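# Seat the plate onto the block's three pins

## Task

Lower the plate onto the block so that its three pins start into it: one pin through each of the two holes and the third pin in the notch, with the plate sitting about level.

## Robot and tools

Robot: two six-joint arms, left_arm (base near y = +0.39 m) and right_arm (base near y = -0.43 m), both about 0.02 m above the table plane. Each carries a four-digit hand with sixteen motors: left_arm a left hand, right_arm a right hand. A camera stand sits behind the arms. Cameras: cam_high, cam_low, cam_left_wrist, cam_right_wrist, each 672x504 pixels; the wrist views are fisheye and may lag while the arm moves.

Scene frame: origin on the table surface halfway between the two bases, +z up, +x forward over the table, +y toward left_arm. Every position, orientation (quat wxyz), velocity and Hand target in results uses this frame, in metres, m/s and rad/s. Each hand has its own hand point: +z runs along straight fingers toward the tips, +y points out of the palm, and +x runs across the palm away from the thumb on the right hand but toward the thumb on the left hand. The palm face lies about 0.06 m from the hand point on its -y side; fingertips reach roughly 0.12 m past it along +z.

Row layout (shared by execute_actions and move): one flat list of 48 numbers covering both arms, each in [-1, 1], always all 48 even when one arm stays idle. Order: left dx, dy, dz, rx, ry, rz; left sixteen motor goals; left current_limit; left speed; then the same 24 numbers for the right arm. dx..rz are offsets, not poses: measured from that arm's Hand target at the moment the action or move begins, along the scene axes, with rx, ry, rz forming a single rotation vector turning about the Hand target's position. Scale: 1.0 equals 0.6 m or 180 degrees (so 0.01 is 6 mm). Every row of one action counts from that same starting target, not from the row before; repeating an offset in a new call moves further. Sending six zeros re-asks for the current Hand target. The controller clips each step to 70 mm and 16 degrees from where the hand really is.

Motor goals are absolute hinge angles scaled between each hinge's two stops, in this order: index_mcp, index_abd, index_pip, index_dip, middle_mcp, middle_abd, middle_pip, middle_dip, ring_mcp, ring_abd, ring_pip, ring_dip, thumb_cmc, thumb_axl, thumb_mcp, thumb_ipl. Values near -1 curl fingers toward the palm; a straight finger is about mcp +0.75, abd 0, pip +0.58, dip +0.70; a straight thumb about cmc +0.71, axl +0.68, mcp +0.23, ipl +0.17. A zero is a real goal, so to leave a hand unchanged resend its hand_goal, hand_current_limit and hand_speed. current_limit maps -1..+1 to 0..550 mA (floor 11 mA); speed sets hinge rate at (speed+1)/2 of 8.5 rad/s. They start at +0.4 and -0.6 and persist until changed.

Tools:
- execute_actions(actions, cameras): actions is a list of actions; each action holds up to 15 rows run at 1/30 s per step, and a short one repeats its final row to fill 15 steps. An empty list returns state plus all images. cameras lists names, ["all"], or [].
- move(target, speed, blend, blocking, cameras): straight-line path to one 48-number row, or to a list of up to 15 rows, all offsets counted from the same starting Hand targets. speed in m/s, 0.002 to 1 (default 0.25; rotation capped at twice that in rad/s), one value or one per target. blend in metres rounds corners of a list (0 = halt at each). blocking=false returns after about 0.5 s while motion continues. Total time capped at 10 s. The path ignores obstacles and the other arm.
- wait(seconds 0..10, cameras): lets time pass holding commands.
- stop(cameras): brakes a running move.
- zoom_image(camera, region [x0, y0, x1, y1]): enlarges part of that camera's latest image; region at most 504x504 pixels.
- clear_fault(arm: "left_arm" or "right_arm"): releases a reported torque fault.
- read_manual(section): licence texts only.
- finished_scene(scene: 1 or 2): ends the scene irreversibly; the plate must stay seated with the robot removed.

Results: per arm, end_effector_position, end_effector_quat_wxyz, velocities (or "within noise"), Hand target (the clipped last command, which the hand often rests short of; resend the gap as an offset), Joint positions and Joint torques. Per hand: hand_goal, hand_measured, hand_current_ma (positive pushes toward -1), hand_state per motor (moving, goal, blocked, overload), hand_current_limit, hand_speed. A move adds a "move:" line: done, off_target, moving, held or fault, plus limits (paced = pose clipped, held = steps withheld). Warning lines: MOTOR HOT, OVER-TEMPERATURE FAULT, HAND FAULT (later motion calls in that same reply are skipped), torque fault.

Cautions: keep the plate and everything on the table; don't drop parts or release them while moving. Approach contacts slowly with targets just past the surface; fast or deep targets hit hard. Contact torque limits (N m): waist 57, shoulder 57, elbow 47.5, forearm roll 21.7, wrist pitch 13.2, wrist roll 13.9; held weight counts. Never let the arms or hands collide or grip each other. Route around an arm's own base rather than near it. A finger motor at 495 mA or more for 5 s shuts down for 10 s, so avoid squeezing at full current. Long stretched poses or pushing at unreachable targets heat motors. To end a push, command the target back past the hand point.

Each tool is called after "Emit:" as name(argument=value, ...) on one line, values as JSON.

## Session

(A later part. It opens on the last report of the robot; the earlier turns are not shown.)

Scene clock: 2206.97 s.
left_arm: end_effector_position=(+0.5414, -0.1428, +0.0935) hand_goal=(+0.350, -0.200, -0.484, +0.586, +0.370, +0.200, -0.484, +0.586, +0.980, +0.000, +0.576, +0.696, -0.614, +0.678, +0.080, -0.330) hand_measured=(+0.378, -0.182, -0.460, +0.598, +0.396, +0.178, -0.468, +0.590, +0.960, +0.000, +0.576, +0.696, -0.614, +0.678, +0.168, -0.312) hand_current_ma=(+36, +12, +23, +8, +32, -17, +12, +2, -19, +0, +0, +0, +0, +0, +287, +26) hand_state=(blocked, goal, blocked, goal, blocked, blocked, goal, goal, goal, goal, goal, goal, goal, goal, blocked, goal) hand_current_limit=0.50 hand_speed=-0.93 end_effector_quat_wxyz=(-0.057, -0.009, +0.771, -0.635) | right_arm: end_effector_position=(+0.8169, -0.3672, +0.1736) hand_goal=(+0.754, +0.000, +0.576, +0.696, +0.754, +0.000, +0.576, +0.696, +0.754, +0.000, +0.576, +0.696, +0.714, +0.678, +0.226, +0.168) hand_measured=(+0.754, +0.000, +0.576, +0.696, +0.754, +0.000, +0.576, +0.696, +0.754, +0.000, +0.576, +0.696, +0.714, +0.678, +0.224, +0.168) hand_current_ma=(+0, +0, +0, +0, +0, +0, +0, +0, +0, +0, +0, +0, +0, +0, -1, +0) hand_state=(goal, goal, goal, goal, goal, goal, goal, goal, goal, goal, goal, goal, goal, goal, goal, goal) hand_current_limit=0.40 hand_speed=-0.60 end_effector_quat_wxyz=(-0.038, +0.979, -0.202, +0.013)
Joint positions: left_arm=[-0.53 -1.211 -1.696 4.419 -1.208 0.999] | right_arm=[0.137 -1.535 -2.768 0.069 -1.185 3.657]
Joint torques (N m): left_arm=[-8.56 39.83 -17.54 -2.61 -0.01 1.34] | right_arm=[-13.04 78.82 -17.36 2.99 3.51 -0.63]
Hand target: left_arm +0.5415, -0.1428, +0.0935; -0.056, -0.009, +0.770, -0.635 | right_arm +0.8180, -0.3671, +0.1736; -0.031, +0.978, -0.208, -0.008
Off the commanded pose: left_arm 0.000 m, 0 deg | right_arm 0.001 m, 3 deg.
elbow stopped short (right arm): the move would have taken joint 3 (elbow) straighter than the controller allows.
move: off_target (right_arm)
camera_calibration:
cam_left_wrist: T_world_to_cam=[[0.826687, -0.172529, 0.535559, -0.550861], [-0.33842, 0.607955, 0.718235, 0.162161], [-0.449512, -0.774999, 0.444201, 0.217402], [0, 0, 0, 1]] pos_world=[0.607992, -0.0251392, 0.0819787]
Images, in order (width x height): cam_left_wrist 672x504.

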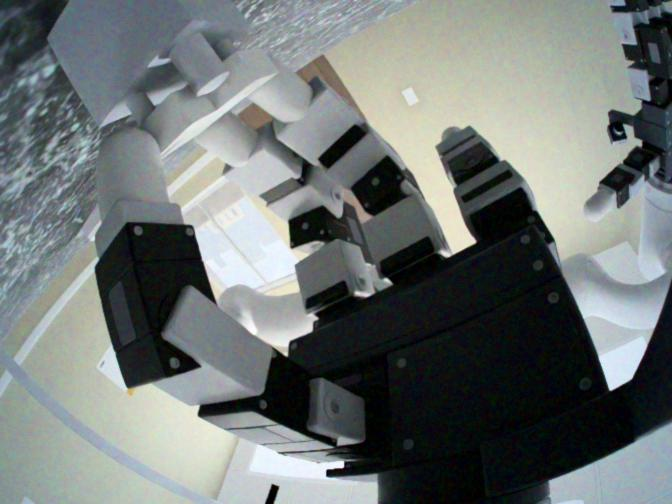

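Emit:
move(target=[[0,0,0.0033,0,0,0, 0.35,-0.2,-0.485,0.585, 0.37,0.2,-0.485,0.585, 0.98,0,0.576,0.696, -0.614,0.678,0.08,-0.33,0.5,-0.93, 0,0,0,0,0,0, 0.754,0,0.576,0.696,0.754,0,0.576,0.696,0.754,0,0.576,0.696,0.714,0.678,0.226,0.168,0.4,-0.6],[-0.0013,0.0013,0.0033,-0.0066,0.0008,0, 0.35,-0.2,-0.485,0.585, 0.37,0.2,-0.485,0.585, 0.98,0,0.576,0.696, -0.614,0.678,0.08,-0.33,0.5,-0.93, 0,0,0,0,0,0, 0.754,0,0.576,0.696,0.754,0,0.576,0.696,0.754,0,0.576,0.696,0.714,0.678,0.226,0.168,0.4,-0.6]], speed=0.02, cameras=["cam_left_wrist", "cam_right_wrist"])

Emit:
zoom_image(camera="cam_left_wrist", region=[220, 35, 290, 95])

Emit:
zoom_image(camera="cam_left_wrist", region=[150, 95, 220, 165])

Emit:
zoom_image(camera="cam_left_wrist", region=[105, 65, 165, 125])

Emit:
zoom_image(camera="cam_left_wrist", region=[165, 45, 225, 105])

Emit:
zoom_image(camera="cam_left_wrist", region=[190, 15, 250, 75])

Emit:
zoom_image(camera="cam_right_wrist", region=[464, 280, 499, 325])

Scene clock: 2272.80 s.
left_arm: end_effector_position=(+0.5407, -0.1420, +0.0955) hand_goal=(+0.350, -0.200, -0.484, +0.586, +0.370, +0.200, -0.484, +0.586, +0.980, +0.000, +0.576, +0.696, -0.614, +0.678, +0.080, -0.330) hand_measured=(+0.378, -0.182, -0.460, +0.598, +0.396, +0.178, -0.468, +0.590, +0.960, +0.000, +0.576, +0.696, -0.614, +0.678, +0.166, -0.312) hand_current_ma=(+36, +12, +23, +8, +32, -17, +12, +2, -19, +0, +0, +0, +0, +0, +286, +26) hand_state=(blocked, goal, blocked, goal, blocked, blocked, goal, goal, goal, goal, goal, goal, goal, goal, blocked, goal) hand_current_limit=0.50 hand_speed=-0.93 end_effector_quat_wxyz=(-0.058, -0.010, +0.764, -0.643) | right_arm: end_effector_position=(+0.8169, -0.3672, +0.1736) hand_goal=(+0.754, +0.000, +0.576, +0.696, +0.754, +0.000, +0.576, +0.696, +0.754, +0.000, +0.576, +0.696, +0.714, +0.678, +0.226, +0.168) hand_measured=(+0.754, +0.000, +0.576, +0.696, +0.754, +0.000, +0.576, +0.696, +0.754, +0.000, +0.576, +0.696, +0.714, +0.678, +0.224, +0.168) hand_current_ma=(+0, +0, +0, +0, +0, +0, +0, +0, +0, +0, +0, +0, +0, +0, -1, +0) hand_state=(goal, goal, goal, goal, goal, goal, goal, goal, goal, goal, goal, goal, goal, goal, goal, goal) hand_current_limit=0.40 hand_speed=-0.60 end_effector_quat_wxyz=(-0.038, +0.979, -0.202, +0.013)
Joint positions: left_arm=[-0.526 -1.211 -1.689 4.41 -1.231 1.007] | right_arm=[0.137 -1.535 -2.768 0.069 -1.185 3.657]
Joint torques (N m): left_arm=[11.34 43.86 -6.19 -6.71 -4.2 1.42] | right_arm=[-14.17 83.01 -17.16 3.15 3.25 -0.65]
Hand target: left_arm +0.5407, -0.1420, +0.0954; -0.058, -0.010, +0.764, -0.643 | right_arm +0.8180, -0.3671, +0.1736; -0.031, +0.978, -0.208, -0.008
Off the commanded pose: left_arm 0.000 m, 0 deg | right_arm 0.001 m, 3 deg.
elbow stopped short (right arm): the move would have taken joint 3 (elbow) straighter than the controller allows.
move: off_target (right_arm)
camera_calibration:
cam_left_wrist: T_world_to_cam=[[0.827966, -0.161298, 0.537081, -0.550395], [-0.336698, 0.622911, 0.706128, 0.162319], [-0.44845, -0.765484, 0.46144, 0.215905], [0, 0, 0, 1]] pos_world=[0.607183, -0.0246164, 0.0813619]
cam_right_wrist: T_world_to_cam=[[-0.958096, -0.286005, -0.0159173, 0.706012], [-0.203001, 0.638735, 0.742165, 0.223393], [-0.202096, 0.714296, -0.670029, 0.674848], [0, 0, 0, 1]] pos_world=[0.85816, -0.422807, 0.297611]
Images, in order (width x height): cam_left_wrist 672x504, cam_right_wrist 672x504.

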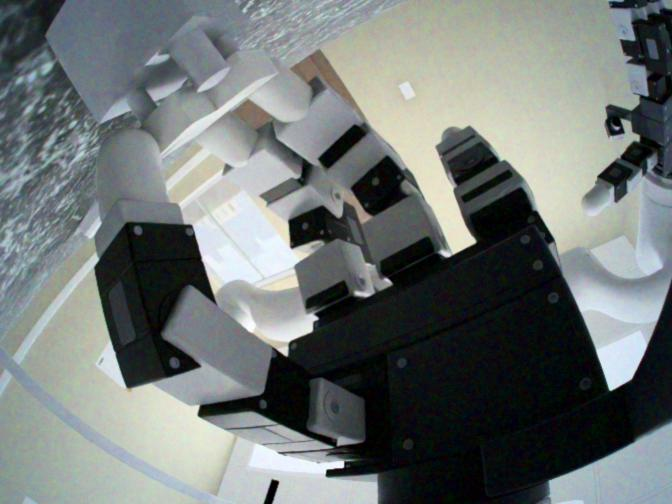

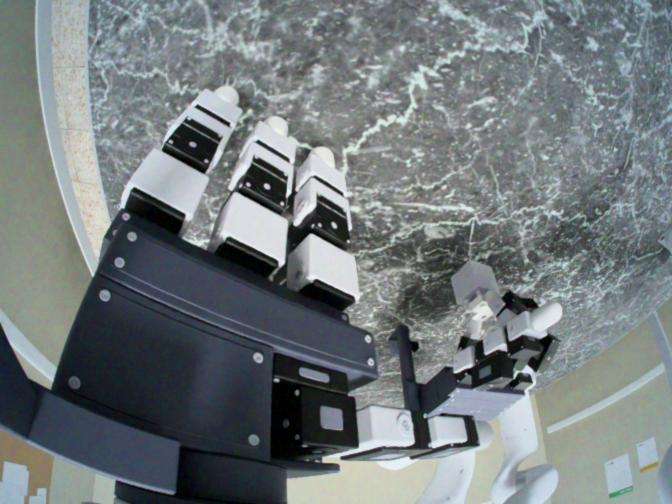

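Scaled by 7.200 from the camera's 672x504 image, which has a finer 960x720 frame.

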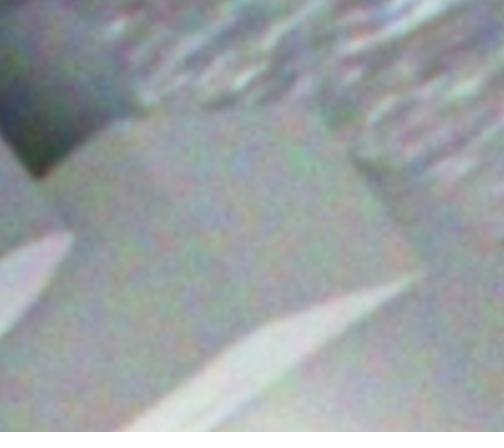

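Scaled by 7.200 from the camera's 672x504 image, which has a finer 960x720 frame.

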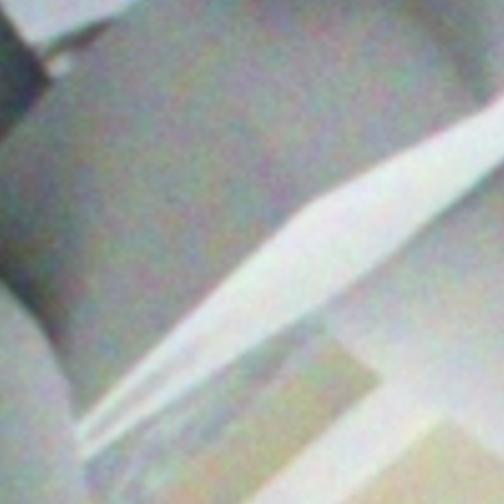

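Scaled by 8.400 from the camera's 672x504 image, which has a finer 960x720 frame.

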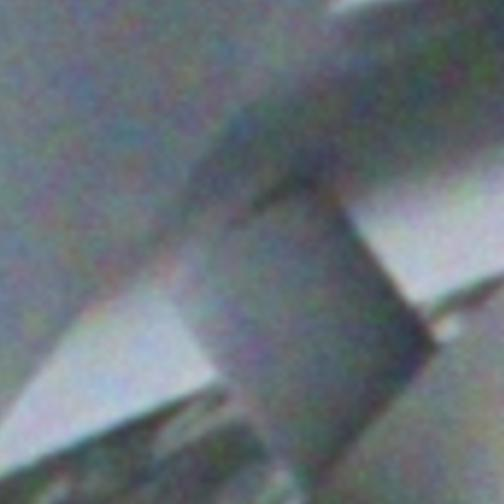

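Scaled by 8.400 from the camera's 672x504 image, which has a finer 960x720 frame.

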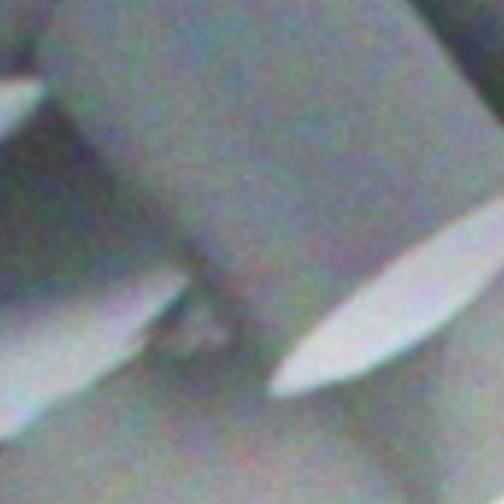

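Scaled by 8.400 from the camera's 672x504 image, which has a finer 960x720 frame.

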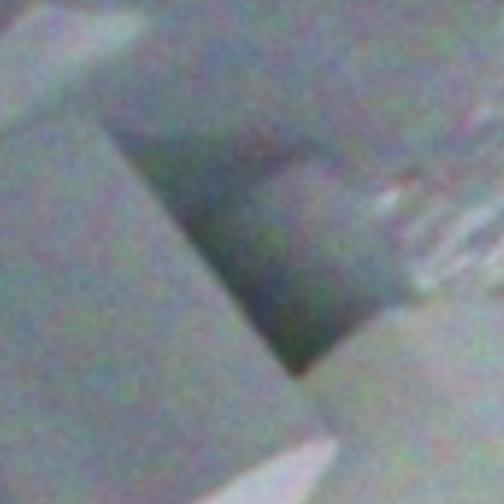

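Scaled by 11.200 from the camera's 672x504 image, which has a finer 960x720 frame.

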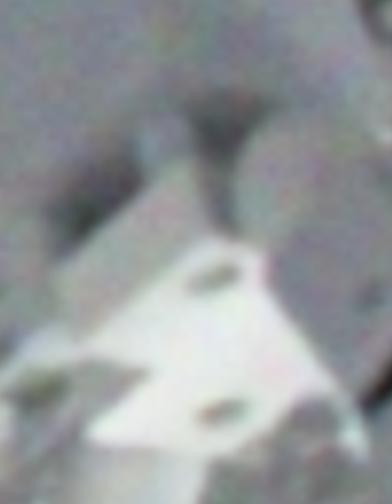

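Emit:
move(target=[[0,0,-0.0032,0,0,0, 0.35,-0.2,-0.485,0.585, 0.37,0.2,-0.485,0.585, 0.98,0,0.576,0.696, -0.614,0.678,0.08,-0.33,0.5,-0.93, 0,0,0,0,0,0, 0.754,0,0.576,0.696,0.754,0,0.576,0.696,0.754,0,0.576,0.696,0.714,0.678,0.226,0.168,0.4,-0.6]], speed=0.02, cameras=["cam_left_wrist"])

Emit:
zoom_image(camera="cam_left_wrist", region=[220, 35, 290, 95])

Emit:
zoom_image(camera="cam_left_wrist", region=[150, 95, 220, 165])

Scene clock: 2283.37 s.
left_arm: end_effector_position=(+0.5407, -0.1420, +0.0935) hand_goal=(+0.350, -0.200, -0.484, +0.586, +0.370, +0.200, -0.484, +0.586, +0.980, +0.000, +0.576, +0.696, -0.614, +0.678, +0.080, -0.330) hand_measured=(+0.378, -0.182, -0.460, +0.598, +0.396, +0.178, -0.468, +0.590, +0.960, +0.000, +0.576, +0.696, -0.614, +0.678, +0.166, -0.312) hand_current_ma=(+36, +12, +25, +9, +32, -17, +12, +2, -19, +0, +0, +0, +0, +0, +286, +26) hand_state=(blocked, goal, blocked, goal, blocked, blocked, goal, goal, goal, goal, goal, goal, goal, goal, blocked, goal) hand_current_limit=0.50 hand_speed=-0.93 end_effector_quat_wxyz=(-0.058, -0.010, +0.764, -0.643) | right_arm: end_effector_position=(+0.8169, -0.3672, +0.1736) hand_goal=(+0.754, +0.000, +0.576, +0.696, +0.754, +0.000, +0.576, +0.696, +0.754, +0.000, +0.576, +0.696, +0.714, +0.678, +0.226, +0.168) hand_measured=(+0.754, +0.000, +0.576, +0.696, +0.754, +0.000, +0.576, +0.696, +0.754, +0.000, +0.576, +0.696, +0.714, +0.678, +0.224, +0.168) hand_current_ma=(+0, +0, +0, +0, +0, +0, +0, +0, +0, +0, +0, +0, +0, +0, -1, +0) hand_state=(goal, goal, goal, goal, goal, goal, goal, goal, goal, goal, goal, goal, goal, goal, goal, goal) hand_current_limit=0.40 hand_speed=-0.60 end_effector_quat_wxyz=(-0.038, +0.979, -0.202, +0.013)
Joint positions: left_arm=[-0.526 -1.215 -1.691 4.409 -1.232 1.009] | right_arm=[0.137 -1.535 -2.768 0.069 -1.185 3.657]
Joint torques (N m): left_arm=[9.95 41.56 -17.55 -6.44 -3.9 1.63] | right_arm=[-15.56 82.63 -17.37 2.79 3.23 -0.77]
Hand target: left_arm +0.5407, -0.1420, +0.0935; -0.058, -0.010, +0.764, -0.643 | right_arm +0.8180, -0.3671, +0.1736; -0.031, +0.978, -0.208, -0.008
Off the commanded pose: left_arm 0.000 m, 0 deg | right_arm 0.001 m, 3 deg.
elbow stopped short (right arm): the move would have taken joint 3 (elbow) straighter than the controller allows.
move: off_target (right_arm)
camera_calibration:
cam_left_wrist: T_world_to_cam=[[0.827966, -0.161298, 0.537081, -0.549375], [-0.336698, 0.622911, 0.706128, 0.163661], [-0.44845, -0.765484, 0.46144, 0.216781], [0, 0, 0, 1]] pos_world=[0.607183, -0.0246164, 0.0794619]
Images, in order (width x height): cam_left_wrist 672x504.

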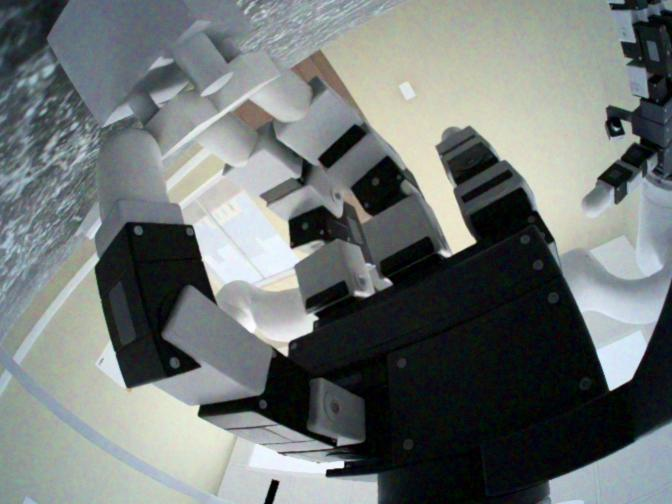

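Scaled by 7.200 from the camera's 672x504 image, which has a finer 960x720 frame.

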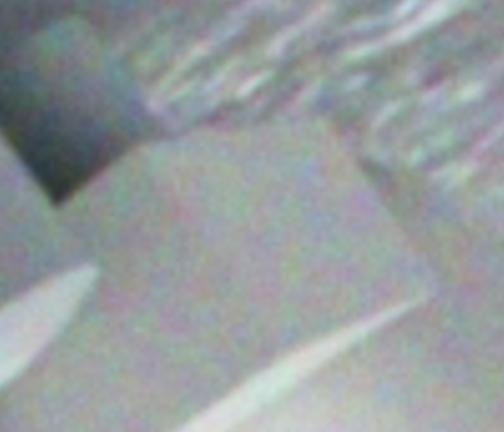

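Scaled by 7.200 from the camera's 672x504 image, which has a finer 960x720 frame.

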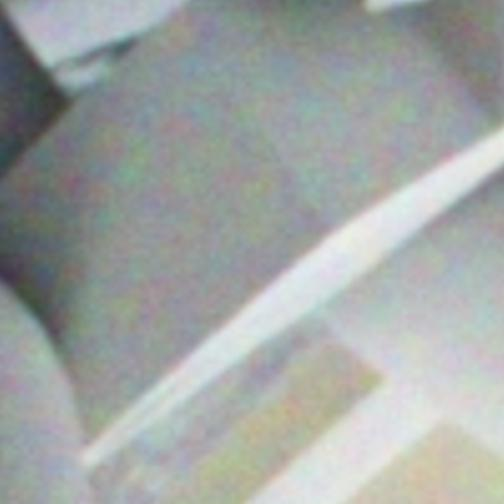

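Emit:
move(target=[[0,0,0.005,0,0,0, 0.35,-0.2,-0.485,0.585, 0.37,0.2,-0.485,0.585, 0.98,0,0.576,0.696, -0.614,0.678,0.08,-0.33,0.5,-0.93, 0,0,0,0,0,0, 0.754,0,0.576,0.696,0.754,0,0.576,0.696,0.754,0,0.576,0.696,0.714,0.678,0.9,0.85,0.4,-0.6],[0,0,0.005,0,0,0, 0.35,-0.2,-0.485,0.585, 0.37,0.2,-0.485,0.585, 0.98,0,0.576,0.696, -0.614,0.678,0.08,-0.33,0.5,-0.93, -0.1,0.1,0,0,0,0, 0.754,0,0.576,0.696,0.754,0,0.576,0.696,0.754,0,0.576,0.696,0.714,0.678,0.9,0.85,0.4,-0.6]], speed=0.08, cameras=["cam_right_wrist", "cam_high"])

Scene clock: 2316.57 s.
left_arm: end_effector_position=(+0.5407, -0.1420, +0.0965) hand_goal=(+0.350, -0.200, -0.484, +0.586, +0.370, +0.200, -0.484, +0.586, +0.980, +0.000, +0.576, +0.696, -0.614, +0.678, +0.080, -0.330) hand_measured=(+0.378, -0.182, -0.460, +0.598, +0.396, +0.178, -0.468, +0.590, +0.960, +0.000, +0.576, +0.696, -0.614, +0.678, +0.166, -0.312) hand_current_ma=(+36, +12, +25, +9, +32, -17, +12, +2, -19, +0, +0, +0, +0, +0, +286, +26) hand_state=(blocked, goal, blocked, goal, blocked, blocked, goal, goal, goal, goal, goal, goal, goal, goal, blocked, goal) hand_current_limit=0.50 hand_speed=-0.93 end_effector_quat_wxyz=(-0.058, -0.010, +0.764, -0.643) | right_arm: end_effector_position=(+0.7580, -0.3071, +0.1736) hand_goal=(+0.754, +0.000, +0.576, +0.696, +0.754, +0.000, +0.576, +0.696, +0.754, +0.000, +0.576, +0.696, +0.714, +0.678, +0.900, +0.850) hand_measured=(+0.754, +0.000, +0.576, +0.696, +0.754, +0.000, +0.576, +0.696, +0.754, +0.000, +0.576, +0.696, +0.714, +0.678, +0.896, +0.848) hand_current_ma=(+0, +0, +0, +0, +0, +0, +0, +0, +0, +0, +0, +0, +0, +0, -2, +0) hand_state=(goal, goal, goal, goal, goal, goal, goal, goal, goal, goal, goal, goal, goal, goal, goal, goal) hand_current_limit=0.40 hand_speed=-0.60 end_effector_quat_wxyz=(-0.031, +0.978, -0.208, -0.008)
Joint positions: left_arm=[-0.526 -1.209 -1.688 4.41 -1.231 1.006] | right_arm=[0.22 -1.234 -2.204 0.077 -0.962 3.731]
Joint torques (N m): left_arm=[-3.67 79.74 -6.57 2.97 1.12 -1.3] | right_arm=[19.41 83.75 -7.55 5.1 3.64 0.97]
Hand target: left_arm +0.5407, -0.1420, +0.0965; -0.058, -0.010, +0.764, -0.643 | right_arm +0.7580, -0.3071, +0.1736; -0.031, +0.978, -0.208, -0.008
Off the commanded pose: left_arm 0.000 m, 0 deg | right_arm 0.000 m, 0 deg.
elbow stopped short (right arm): the move would have taken joint 3 (elbow) straighter than the controller allows.
move: done
camera_calibration:
cam_right_wrist: T_world_to_cam=[[-0.960464, -0.276938, 0.0285377, 0.663715], [-0.163731, 0.644784, 0.746623, 0.144274], [-0.225169, 0.712432, -0.664635, 0.635949], [0, 0, 0, 1]] pos_world=[0.804292, -0.362289, 0.296015]
Images, in order (width x height): cam_high 672x504, cam_right_wrist 672x504.

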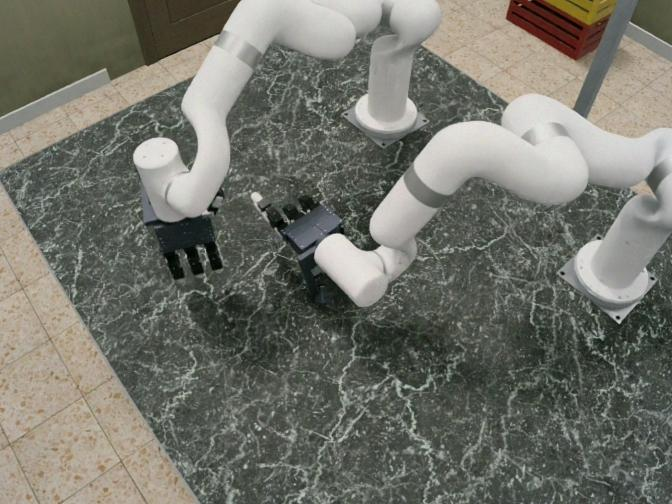

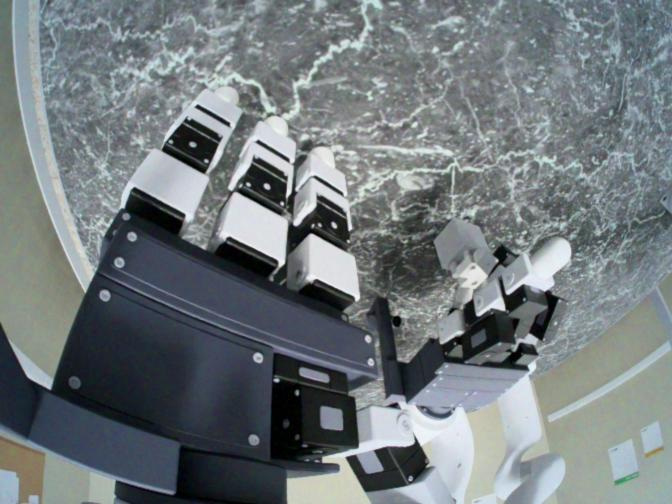

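Emit:
move(target=[0,0,0,0,0,0, 0.35,-0.2,-0.485,0.585, 0.37,0.2,-0.485,0.585, 0.98,0,0.576,0.696, -0.614,0.678,0.08,-0.33,0.5,-0.93, -0.08,0.075,0,0,0,0, 0.754,0,0.576,0.696,0.754,0,0.576,0.696,0.754,0,0.576,0.696,0.714,0.678,0.9,0.85,0.4,-0.6], speed=0.06, cameras=["cam_right_wrist", "cam_high"])

Emit:
zoom_image(camera="cam_right_wrist", region=[400, 160, 500, 280])

Scene clock: 2320.57 s.
left_arm: end_effector_position=(+0.5407, -0.1420, +0.0965) hand_goal=(+0.350, -0.200, -0.484, +0.586, +0.370, +0.200, -0.484, +0.586, +0.980, +0.000, +0.576, +0.696, -0.614, +0.678, +0.080, -0.330) hand_measured=(+0.378, -0.182, -0.460, +0.598, +0.396, +0.178, -0.468, +0.590, +0.960, +0.000, +0.576, +0.696, -0.614, +0.678, +0.166, -0.312) hand_current_ma=(+36, +12, +25, +9, +32, -17, +12, +2, -19, +0, +0, +0, +0, +0, +286, +26) hand_state=(blocked, goal, blocked, goal, blocked, blocked, goal, goal, goal, goal, goal, goal, goal, goal, blocked, goal) hand_current_limit=0.50 hand_speed=-0.93 end_effector_quat_wxyz=(-0.058, -0.010, +0.764, -0.643) | right_arm: end_effector_position=(+0.7100, -0.2621, +0.1736) hand_goal=(+0.754, +0.000, +0.576, +0.696, +0.754, +0.000, +0.576, +0.696, +0.754, +0.000, +0.576, +0.696, +0.714, +0.678, +0.900, +0.850) hand_measured=(+0.754, +0.000, +0.576, +0.696, +0.754, +0.000, +0.576, +0.696, +0.754, +0.000, +0.576, +0.696, +0.714, +0.678, +0.896, +0.848) hand_current_ma=(+0, +0, +0, +0, +0, +0, +0, +0, +0, +0, +0, +0, +0, +0, -2, +0) hand_state=(goal, goal, goal, goal, goal, goal, goal, goal, goal, goal, goal, goal, goal, goal, goal, goal) hand_current_limit=0.40 hand_speed=-0.60 end_effector_quat_wxyz=(-0.031, +0.978, -0.208, -0.008)
Joint positions: left_arm=[-0.526 -1.209 -1.688 4.41 -1.231 1.006] | right_arm=[0.291 -1.103 -1.964 0.083 -0.848 3.791]
Joint torques (N m): left_arm=[-6.59 80.61 -6.32 2.96 1.18 -1.27] | right_arm=[19.33 80.56 -8.03 5.54 3.74 0.88]
Hand target: left_arm +0.5407, -0.1420, +0.0965; -0.058, -0.010, +0.764, -0.643 | right_arm +0.7100, -0.2621, +0.1736; -0.031, +0.978, -0.208, -0.008
Off the commanded pose: left_arm 0.000 m, 0 deg | right_arm 0.000 m, 0 deg.
move: done
camera_calibration:
cam_right_wrist: T_world_to_cam=[[-0.960464, -0.276938, 0.0285377, 0.630075], [-0.163731, 0.644784, 0.746623, 0.1074], [-0.225169, 0.712432, -0.664635, 0.593082], [0, 0, 0, 1]] pos_world=[0.756292, -0.317289, 0.296015]
Images, in order (width x height): cam_high 672x504, cam_right_wrist 672x504.

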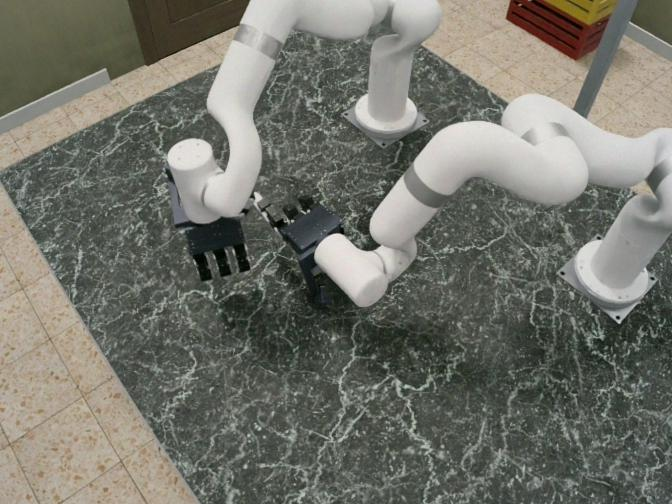

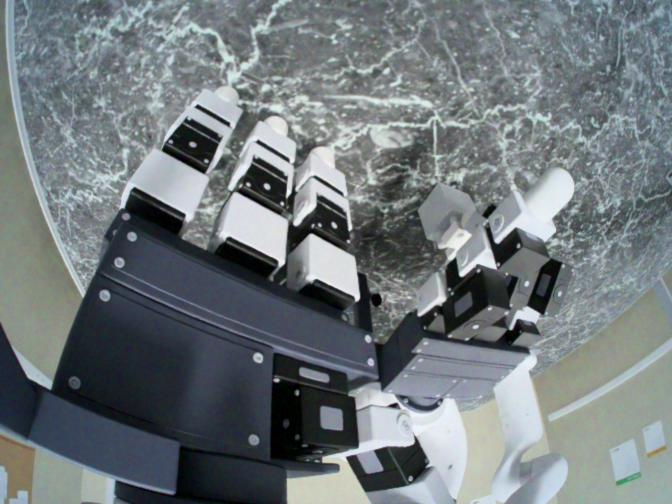

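Scaled by 4.200 from the camera's 672x504 image, which has a finer 960x720 frame.

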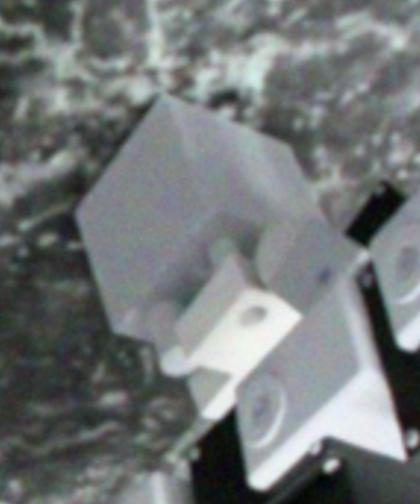

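Emit:
move(target=[0,0,0,0,0,0, 0.35,-0.2,-0.485,0.585, 0.37,0.2,-0.485,0.585, 0.98,0,0.576,0.696, -0.614,0.678,0.08,-0.33,0.5,-0.93, 0.04,0.0833,0,0,0,0, 0.754,0,0.576,0.696,0.754,0,0.576,0.696,0.754,0,0.576,0.696,0.714,0.678,0.9,0.85,0.4,-0.6], speed=0.06, cameras=["cam_right_wrist"])

Emit:
zoom_image(camera="cam_right_wrist", region=[440, 170, 540, 290])

Scene clock: 2327.03 s.
left_arm: end_effector_position=(+0.5407, -0.1420, +0.0965) hand_goal=(+0.350, -0.200, -0.484, +0.586, +0.370, +0.200, -0.484, +0.586, +0.980, +0.000, +0.576, +0.696, -0.614, +0.678, +0.080, -0.330) hand_measured=(+0.378, -0.182, -0.460, +0.598, +0.396, +0.178, -0.468, +0.590, +0.960, +0.000, +0.576, +0.696, -0.614, +0.678, +0.166, -0.312) hand_current_ma=(+36, +12, +25, +9, +32, -17, +12, +2, -19, +0, +0, +0, +0, +0, +286, +26) hand_state=(blocked, goal, blocked, goal, blocked, blocked, goal, goal, goal, goal, goal, goal, goal, goal, blocked, goal) hand_current_limit=0.50 hand_speed=-0.93 end_effector_quat_wxyz=(-0.058, -0.010, +0.764, -0.643) | right_arm: end_effector_position=(+0.7340, -0.2121, +0.1736) hand_goal=(+0.754, +0.000, +0.576, +0.696, +0.754, +0.000, +0.576, +0.696, +0.754, +0.000, +0.576, +0.696, +0.714, +0.678, +0.900, +0.850) hand_measured=(+0.754, +0.000, +0.576, +0.696, +0.754, +0.000, +0.576, +0.696, +0.754, +0.000, +0.576, +0.696, +0.714, +0.678, +0.896, +0.848) hand_current_ma=(+0, +0, +0, +0, +0, +0, +0, +0, +0, +0, +0, +0, +0, +0, -2, +0) hand_state=(goal, goal, goal, goal, goal, goal, goal, goal, goal, goal, goal, goal, goal, goal, goal, goal) hand_current_limit=0.40 hand_speed=-0.60 end_effector_quat_wxyz=(-0.031, +0.978, -0.208, -0.008)
Joint positions: left_arm=[-0.526 -1.209 -1.688 4.41 -1.231 1.006] | right_arm=[0.342 -1.247 -2.228 0.075 -0.965 3.855]
Joint torques (N m): left_arm=[-6.85 80.42 -6.37 2.99 1.14 -1.28] | right_arm=[19.35 54.33 -20.06 -3.3 -3.71 0.92]
Hand target: left_arm +0.5407, -0.1420, +0.0965; -0.058, -0.010, +0.764, -0.643 | right_arm +0.7340, -0.2121, +0.1736; -0.031, +0.978, -0.208, -0.008
Off the commanded pose: left_arm 0.000 m, 0 deg | right_arm 0.000 m, 0 deg.
move: done
camera_calibration:
cam_right_wrist: T_world_to_cam=[[-0.960442, -0.277006, 0.0286013, 0.666891], [-0.163728, 0.644772, 0.746634, 0.0791458], [-0.225263, 0.712416, -0.66462, 0.563001], [0, 0, 0, 1]] pos_world=[0.780292, -0.267389, 0.296015]
Images, in order (width x height): cam_right_wrist 672x504.

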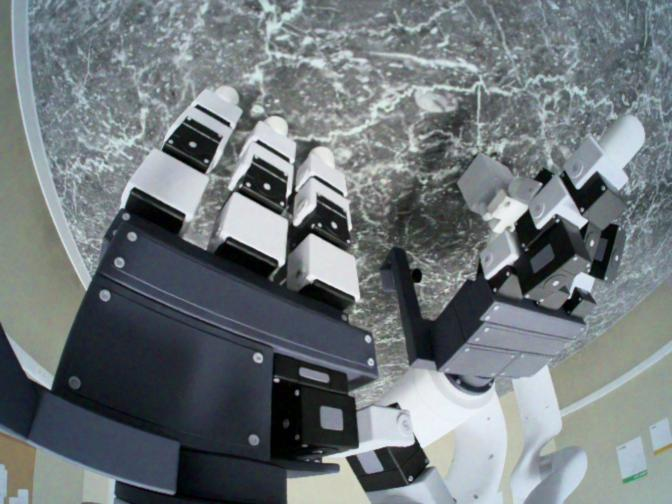

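Scaled by 4.200 from the camera's 672x504 image, which has a finer 960x720 frame.

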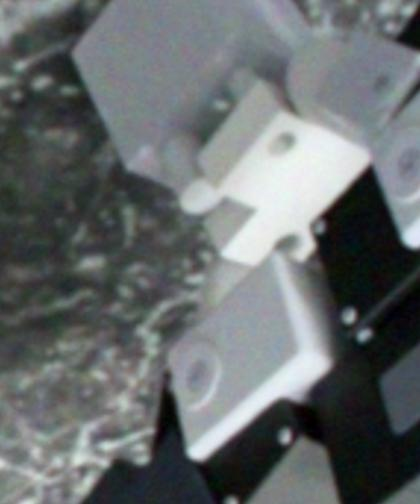

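Emit:
zoom_image(camera="cam_right_wrist", region=[475, 170, 530, 240])

Emit:
zoom_image(camera="cam_right_wrist", region=[455, 150, 515, 225])

Scaled by 7.200 from the camera's 672x504 image, which has a finer 960x720 frame.

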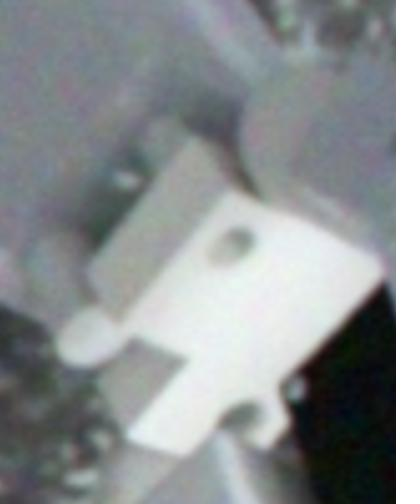

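Scaled by 6.720 from the camera's 672x504 image, which has a finer 960x720 frame.

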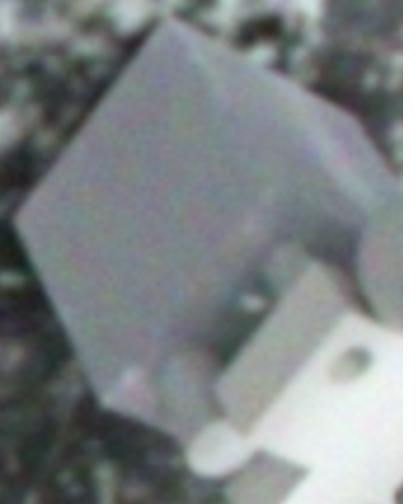

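Emit:
zoom_image(camera="cam_right_wrist", region=[478, 170, 518, 210])

Emit:
zoom_image(camera="cam_right_wrist", region=[470, 195, 520, 240])

Scaled by 12.600 from the camera's 672x504 image, which has a finer 960x720 frame.

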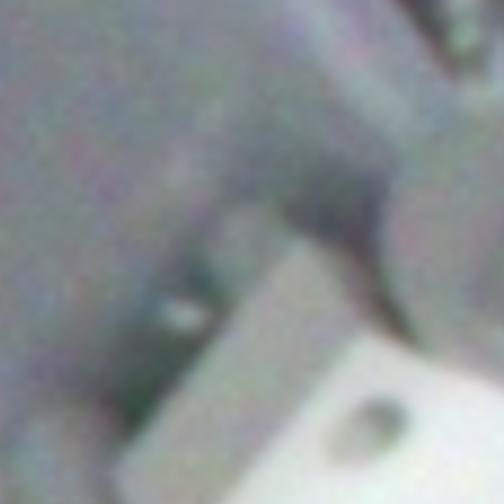

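Scaled by 10.080 from the camera's 672x504 image, which has a finer 960x720 frame.

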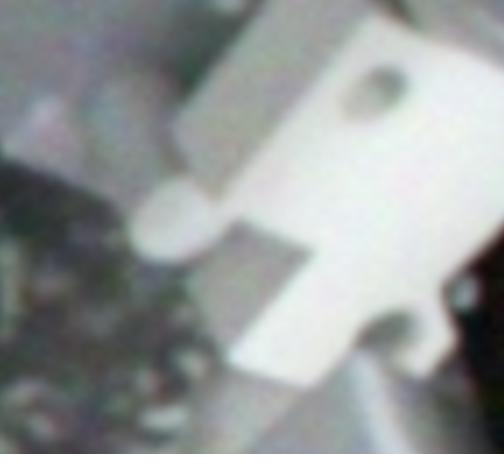

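Emit:
move(target=[0,0,0.0333,0,0,0, 0.35,-0.2,-0.485,0.585, 0.37,0.2,-0.485,0.585, 0.98,0,0.576,0.696, -0.614,0.678,0.08,-0.33,0.5,-0.93, 0,0,0,0,0,0, 0.754,0,0.576,0.696,0.754,0,0.576,0.696,0.754,0,0.576,0.696,0.714,0.678,0.9,0.85,0.4,-0.6], speed=0.04, cameras=["cam_right_wrist", "cam_left_wrist"])

Emit:
zoom_image(camera="cam_right_wrist", region=[478, 170, 518, 210])

Emit:
zoom_image(camera="cam_right_wrist", region=[455, 150, 515, 225])

Emit:
zoom_image(camera="cam_right_wrist", region=[480, 195, 530, 245])

Scene clock: 2395.43 s.
left_arm: end_effector_position=(+0.5407, -0.1420, +0.1165) hand_goal=(+0.350, -0.200, -0.484, +0.586, +0.370, +0.200, -0.484, +0.586, +0.980, +0.000, +0.576, +0.696, -0.614, +0.678, +0.080, -0.330) hand_measured=(+0.378, -0.182, -0.460, +0.598, +0.396, +0.178, -0.468, +0.590, +0.960, +0.000, +0.576, +0.696, -0.614, +0.678, +0.166, -0.312) hand_current_ma=(+36, +12, +25, +9, +32, -17, +12, +2, -19, +0, +0, +0, +0, +0, +286, +27) hand_state=(blocked, goal, blocked, goal, blocked, blocked, goal, goal, goal, goal, goal, goal, goal, goal, blocked, goal) hand_current_limit=0.50 hand_speed=-0.93 end_effector_quat_wxyz=(-0.058, -0.010, +0.764, -0.643) | right_arm: end_effector_position=(+0.7340, -0.2121, +0.1736) hand_goal=(+0.754, +0.000, +0.576, +0.696, +0.754, +0.000, +0.576, +0.696, +0.754, +0.000, +0.576, +0.696, +0.714, +0.678, +0.900, +0.850) hand_measured=(+0.754, +0.000, +0.576, +0.696, +0.754, +0.000, +0.576, +0.696, +0.754, +0.000, +0.576, +0.696, +0.714, +0.678, +0.896, +0.848) hand_current_ma=(+0, +0, +0, +0, +0, +0, +0, +0, +0, +0, +0, +0, +0, +0, -2, +0) hand_state=(goal, goal, goal, goal, goal, goal, goal, goal, goal, goal, goal, goal, goal, goal, goal, goal) hand_current_limit=0.40 hand_speed=-0.60 end_effector_quat_wxyz=(-0.031, +0.978, -0.208, -0.008)
Joint positions: left_arm=[-0.526 -1.171 -1.668 4.416 -1.225 0.988] | right_arm=[0.342 -1.247 -2.228 0.075 -0.965 3.855]
Joint torques (N m): left_arm=[-6 79.33 -7.16 3.02 1.14 -1.59] | right_arm=[17.92 54.03 -19.05 -3.01 -3.09 0.71]
Hand target: left_arm +0.5407, -0.1420, +0.1165; -0.058, -0.010, +0.764, -0.643 | right_arm +0.7340, -0.2121, +0.1736; -0.031, +0.978, -0.208, -0.008
Off the commanded pose: left_arm 0.000 m, 0 deg | right_arm 0.000 m, 0 deg.
move: done
camera_calibration:
cam_left_wrist: T_world_to_cam=[[0.827966, -0.161298, 0.537081, -0.561674], [-0.336698, 0.622911, 0.706128, 0.14749], [-0.44845, -0.765484, 0.46144, 0.206214], [0, 0, 0, 1]] pos_world=[0.607183, -0.0246164, 0.102362]
cam_right_wrist: T_world_to_cam=[[-0.960442, -0.277006, 0.0286013, 0.666919], [-0.163728, 0.644772, 0.746634, 0.0790814], [-0.225263, 0.712416, -0.66462, 0.56293], [0, 0, 0, 1]] pos_world=[0.780292, -0.267289, 0.296015]
Images, in order (width x height): cam_left_wrist 672x504, cam_right_wrist 672x504.

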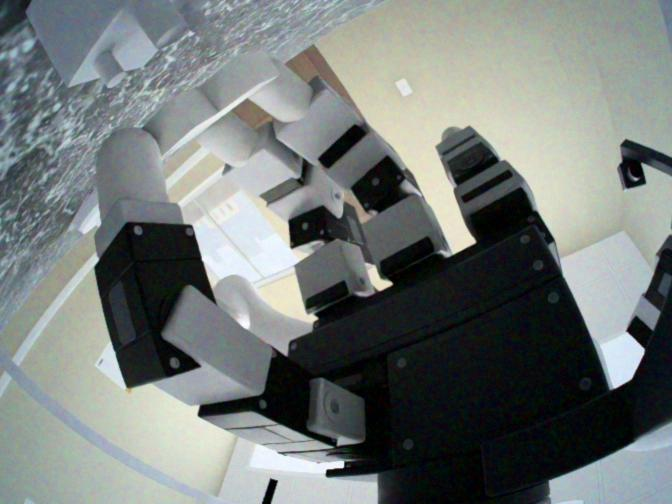

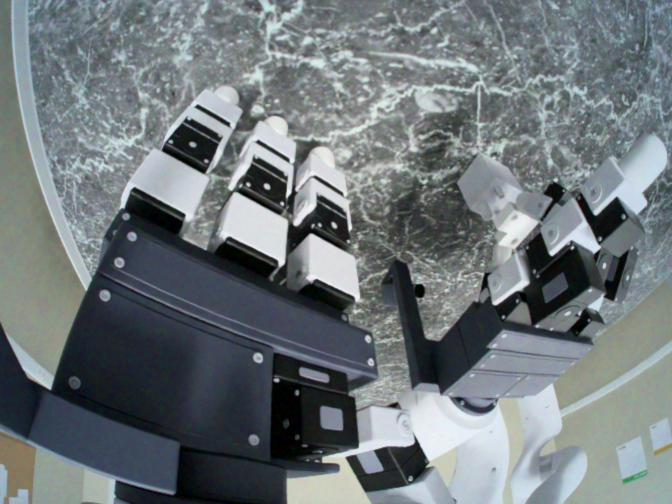

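Scaled by 12.600 from the camera's 672x504 image, which has a finer 960x720 frame.

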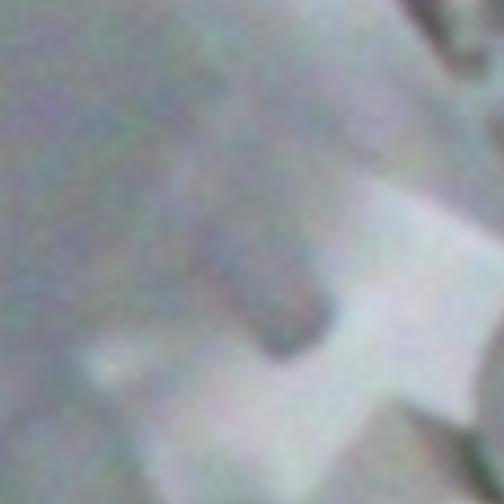

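Scaled by 6.720 from the camera's 672x504 image, which has a finer 960x720 frame.

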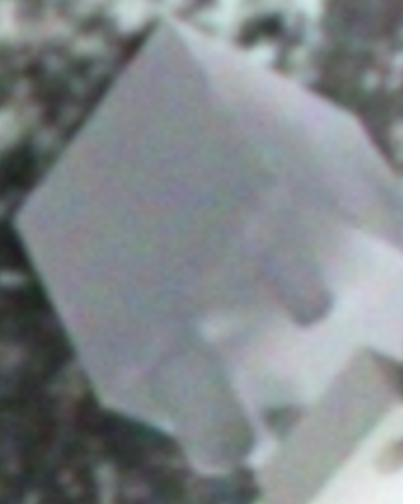

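Scaled by 10.080 from the camera's 672x504 image, which has a finer 960x720 frame.

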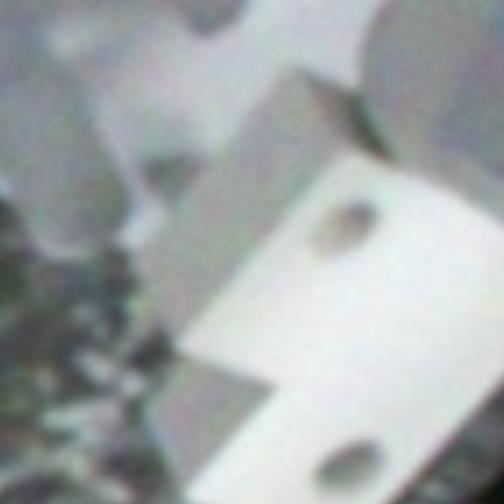

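Emit:
move(target=[0,0,0.0667,0,0,0, 0.35,-0.2,-0.485,0.585, 0.37,0.2,-0.485,0.585, 0.98,0,0.576,0.696, -0.614,0.678,0.08,-0.33,0.5,-0.93, 0,0,0,0,0,0, 0.754,0,0.576,0.696,0.754,0,0.576,0.696,0.754,0,0.576,0.696,0.714,0.678,0.9,0.85,0.4,-0.6], speed=0.06, cameras=["cam_right_wrist", "cam_left_wrist"])

Emit:
zoom_image(camera="cam_right_wrist", region=[478, 180, 518, 220])

Emit:
zoom_image(camera="cam_right_wrist", region=[500, 220, 560, 290])

Emit:
zoom_image(camera="cam_right_wrist", region=[455, 150, 525, 230])

Scene clock: 2505.90 s.
left_arm: end_effector_position=(+0.5407, -0.1420, +0.1565) hand_goal=(+0.350, -0.200, -0.484, +0.586, +0.370, +0.200, -0.484, +0.586, +0.980, +0.000, +0.576, +0.696, -0.614, +0.678, +0.080, -0.330) hand_measured=(+0.378, -0.182, -0.460, +0.598, +0.396, +0.178, -0.468, +0.590, +0.960, +0.000, +0.576, +0.696, -0.614, +0.678, +0.166, -0.312) hand_current_ma=(+36, +12, +25, +9, +32, -17, +12, +2, -19, +0, +0, +0, +0, +0, +286, +27) hand_state=(blocked, goal, blocked, goal, blocked, blocked, goal, goal, goal, goal, goal, goal, goal, goal, blocked, goal) hand_current_limit=0.50 hand_speed=-0.93 end_effector_quat_wxyz=(-0.058, -0.010, +0.764, -0.643) | right_arm: end_effector_position=(+0.7340, -0.2121, +0.1736) hand_goal=(+0.754, +0.000, +0.576, +0.696, +0.754, +0.000, +0.576, +0.696, +0.754, +0.000, +0.576, +0.696, +0.714, +0.678, +0.900, +0.850) hand_measured=(+0.754, +0.000, +0.576, +0.696, +0.754, +0.000, +0.576, +0.696, +0.754, +0.000, +0.576, +0.696, +0.714, +0.678, +0.896, +0.848) hand_current_ma=(+0, +0, +0, +0, +0, +0, +0, +0, +0, +0, +0, +0, +0, +0, -2, +0) hand_state=(goal, goal, goal, goal, goal, goal, goal, goal, goal, goal, goal, goal, goal, goal, goal, goal) hand_current_limit=0.40 hand_speed=-0.60 end_effector_quat_wxyz=(-0.031, +0.978, -0.208, -0.008)
Joint positions: left_arm=[-0.526 -1.097 -1.635 4.431 -1.214 0.946] | right_arm=[0.342 -1.247 -2.228 0.075 -0.965 3.855]
Joint torques (N m): left_arm=[-3.53 78.08 -6.87 4.14 1.19 -1.59] | right_arm=[20.31 52.6 -19.18 -3.1 -2.79 0.93]
Hand target: left_arm +0.5407, -0.1420, +0.1565; -0.058, -0.010, +0.764, -0.643 | right_arm +0.7340, -0.2121, +0.1736; -0.031, +0.978, -0.208, -0.008
Off the commanded pose: left_arm 0.000 m, 0 deg | right_arm 0.000 m, 0 deg.
move: done
camera_calibration:
cam_left_wrist: T_world_to_cam=[[0.827966, -0.161298, 0.537081, -0.583211], [-0.336698, 0.622911, 0.706128, 0.119175], [-0.44845, -0.765484, 0.46144, 0.187711], [0, 0, 0, 1]] pos_world=[0.607183, -0.0246164, 0.142462]
cam_right_wrist: T_world_to_cam=[[-0.960442, -0.277006, 0.0286013, 0.666919], [-0.163728, 0.644772, 0.746634, 0.0790814], [-0.225263, 0.712416, -0.66462, 0.56293], [0, 0, 0, 1]] pos_world=[0.780292, -0.267289, 0.296015]
Images, in order (width x height): cam_left_wrist 672x504, cam_right_wrist 672x504.

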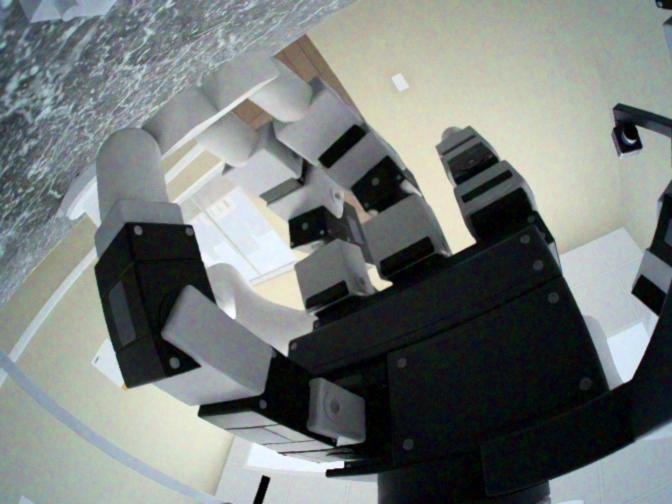

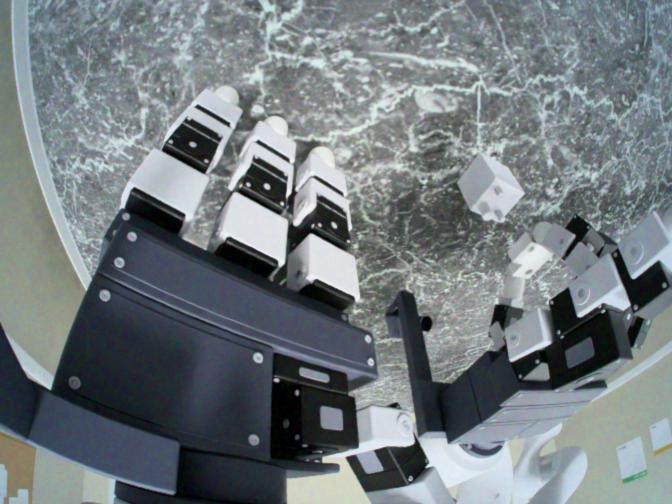

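Scaled by 12.600 from the camera's 672x504 image, which has a finer 960x720 frame.

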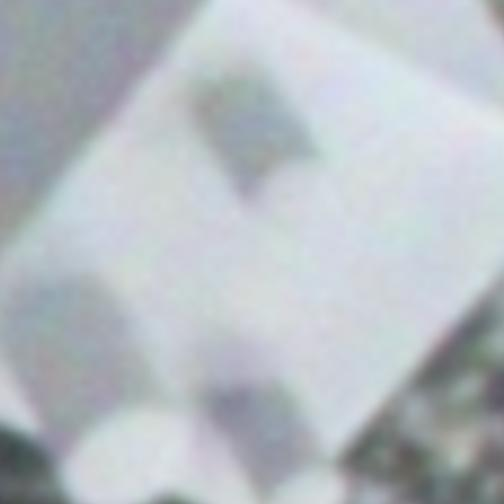

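Scaled by 7.200 from the camera's 672x504 image, which has a finer 960x720 frame.

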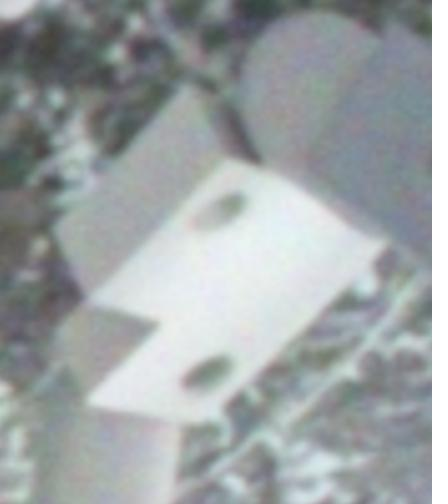

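Scaled by 6.300 from the camera's 672x504 image, which has a finer 960x720 frame.

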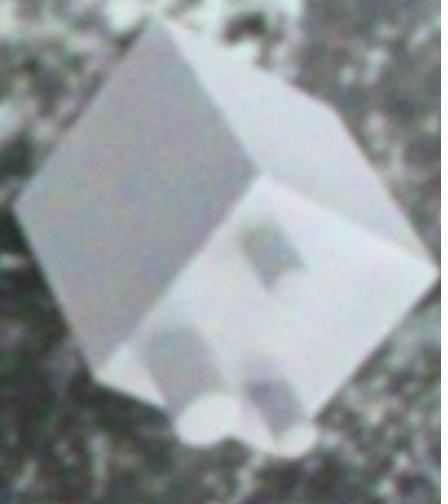

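Emit:
zoom_image(camera="cam_left_wrist", region=[220, 45, 290, 105])

Emit:
zoom_image(camera="cam_left_wrist", region=[150, 95, 220, 165])

Emit:
zoom_image(camera="cam_left_wrist", region=[155, 50, 225, 110])

Scaled by 7.200 from the camera's 672x504 image, which has a finer 960x720 frame.

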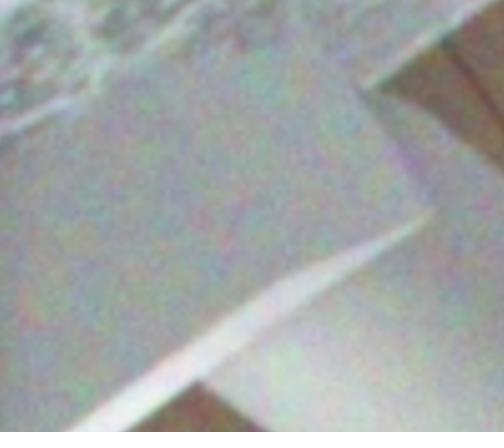

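Scaled by 7.200 from the camera's 672x504 image, which has a finer 960x720 frame.

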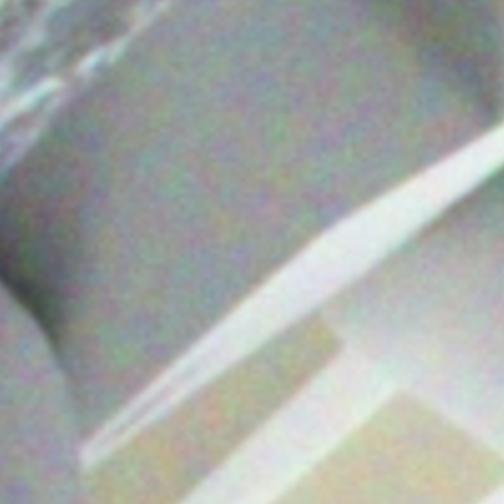

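Scaled by 7.200 from the camera's 672x504 image, which has a finer 960x720 frame.

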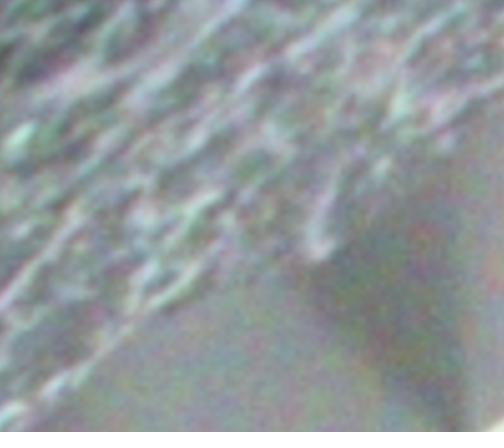

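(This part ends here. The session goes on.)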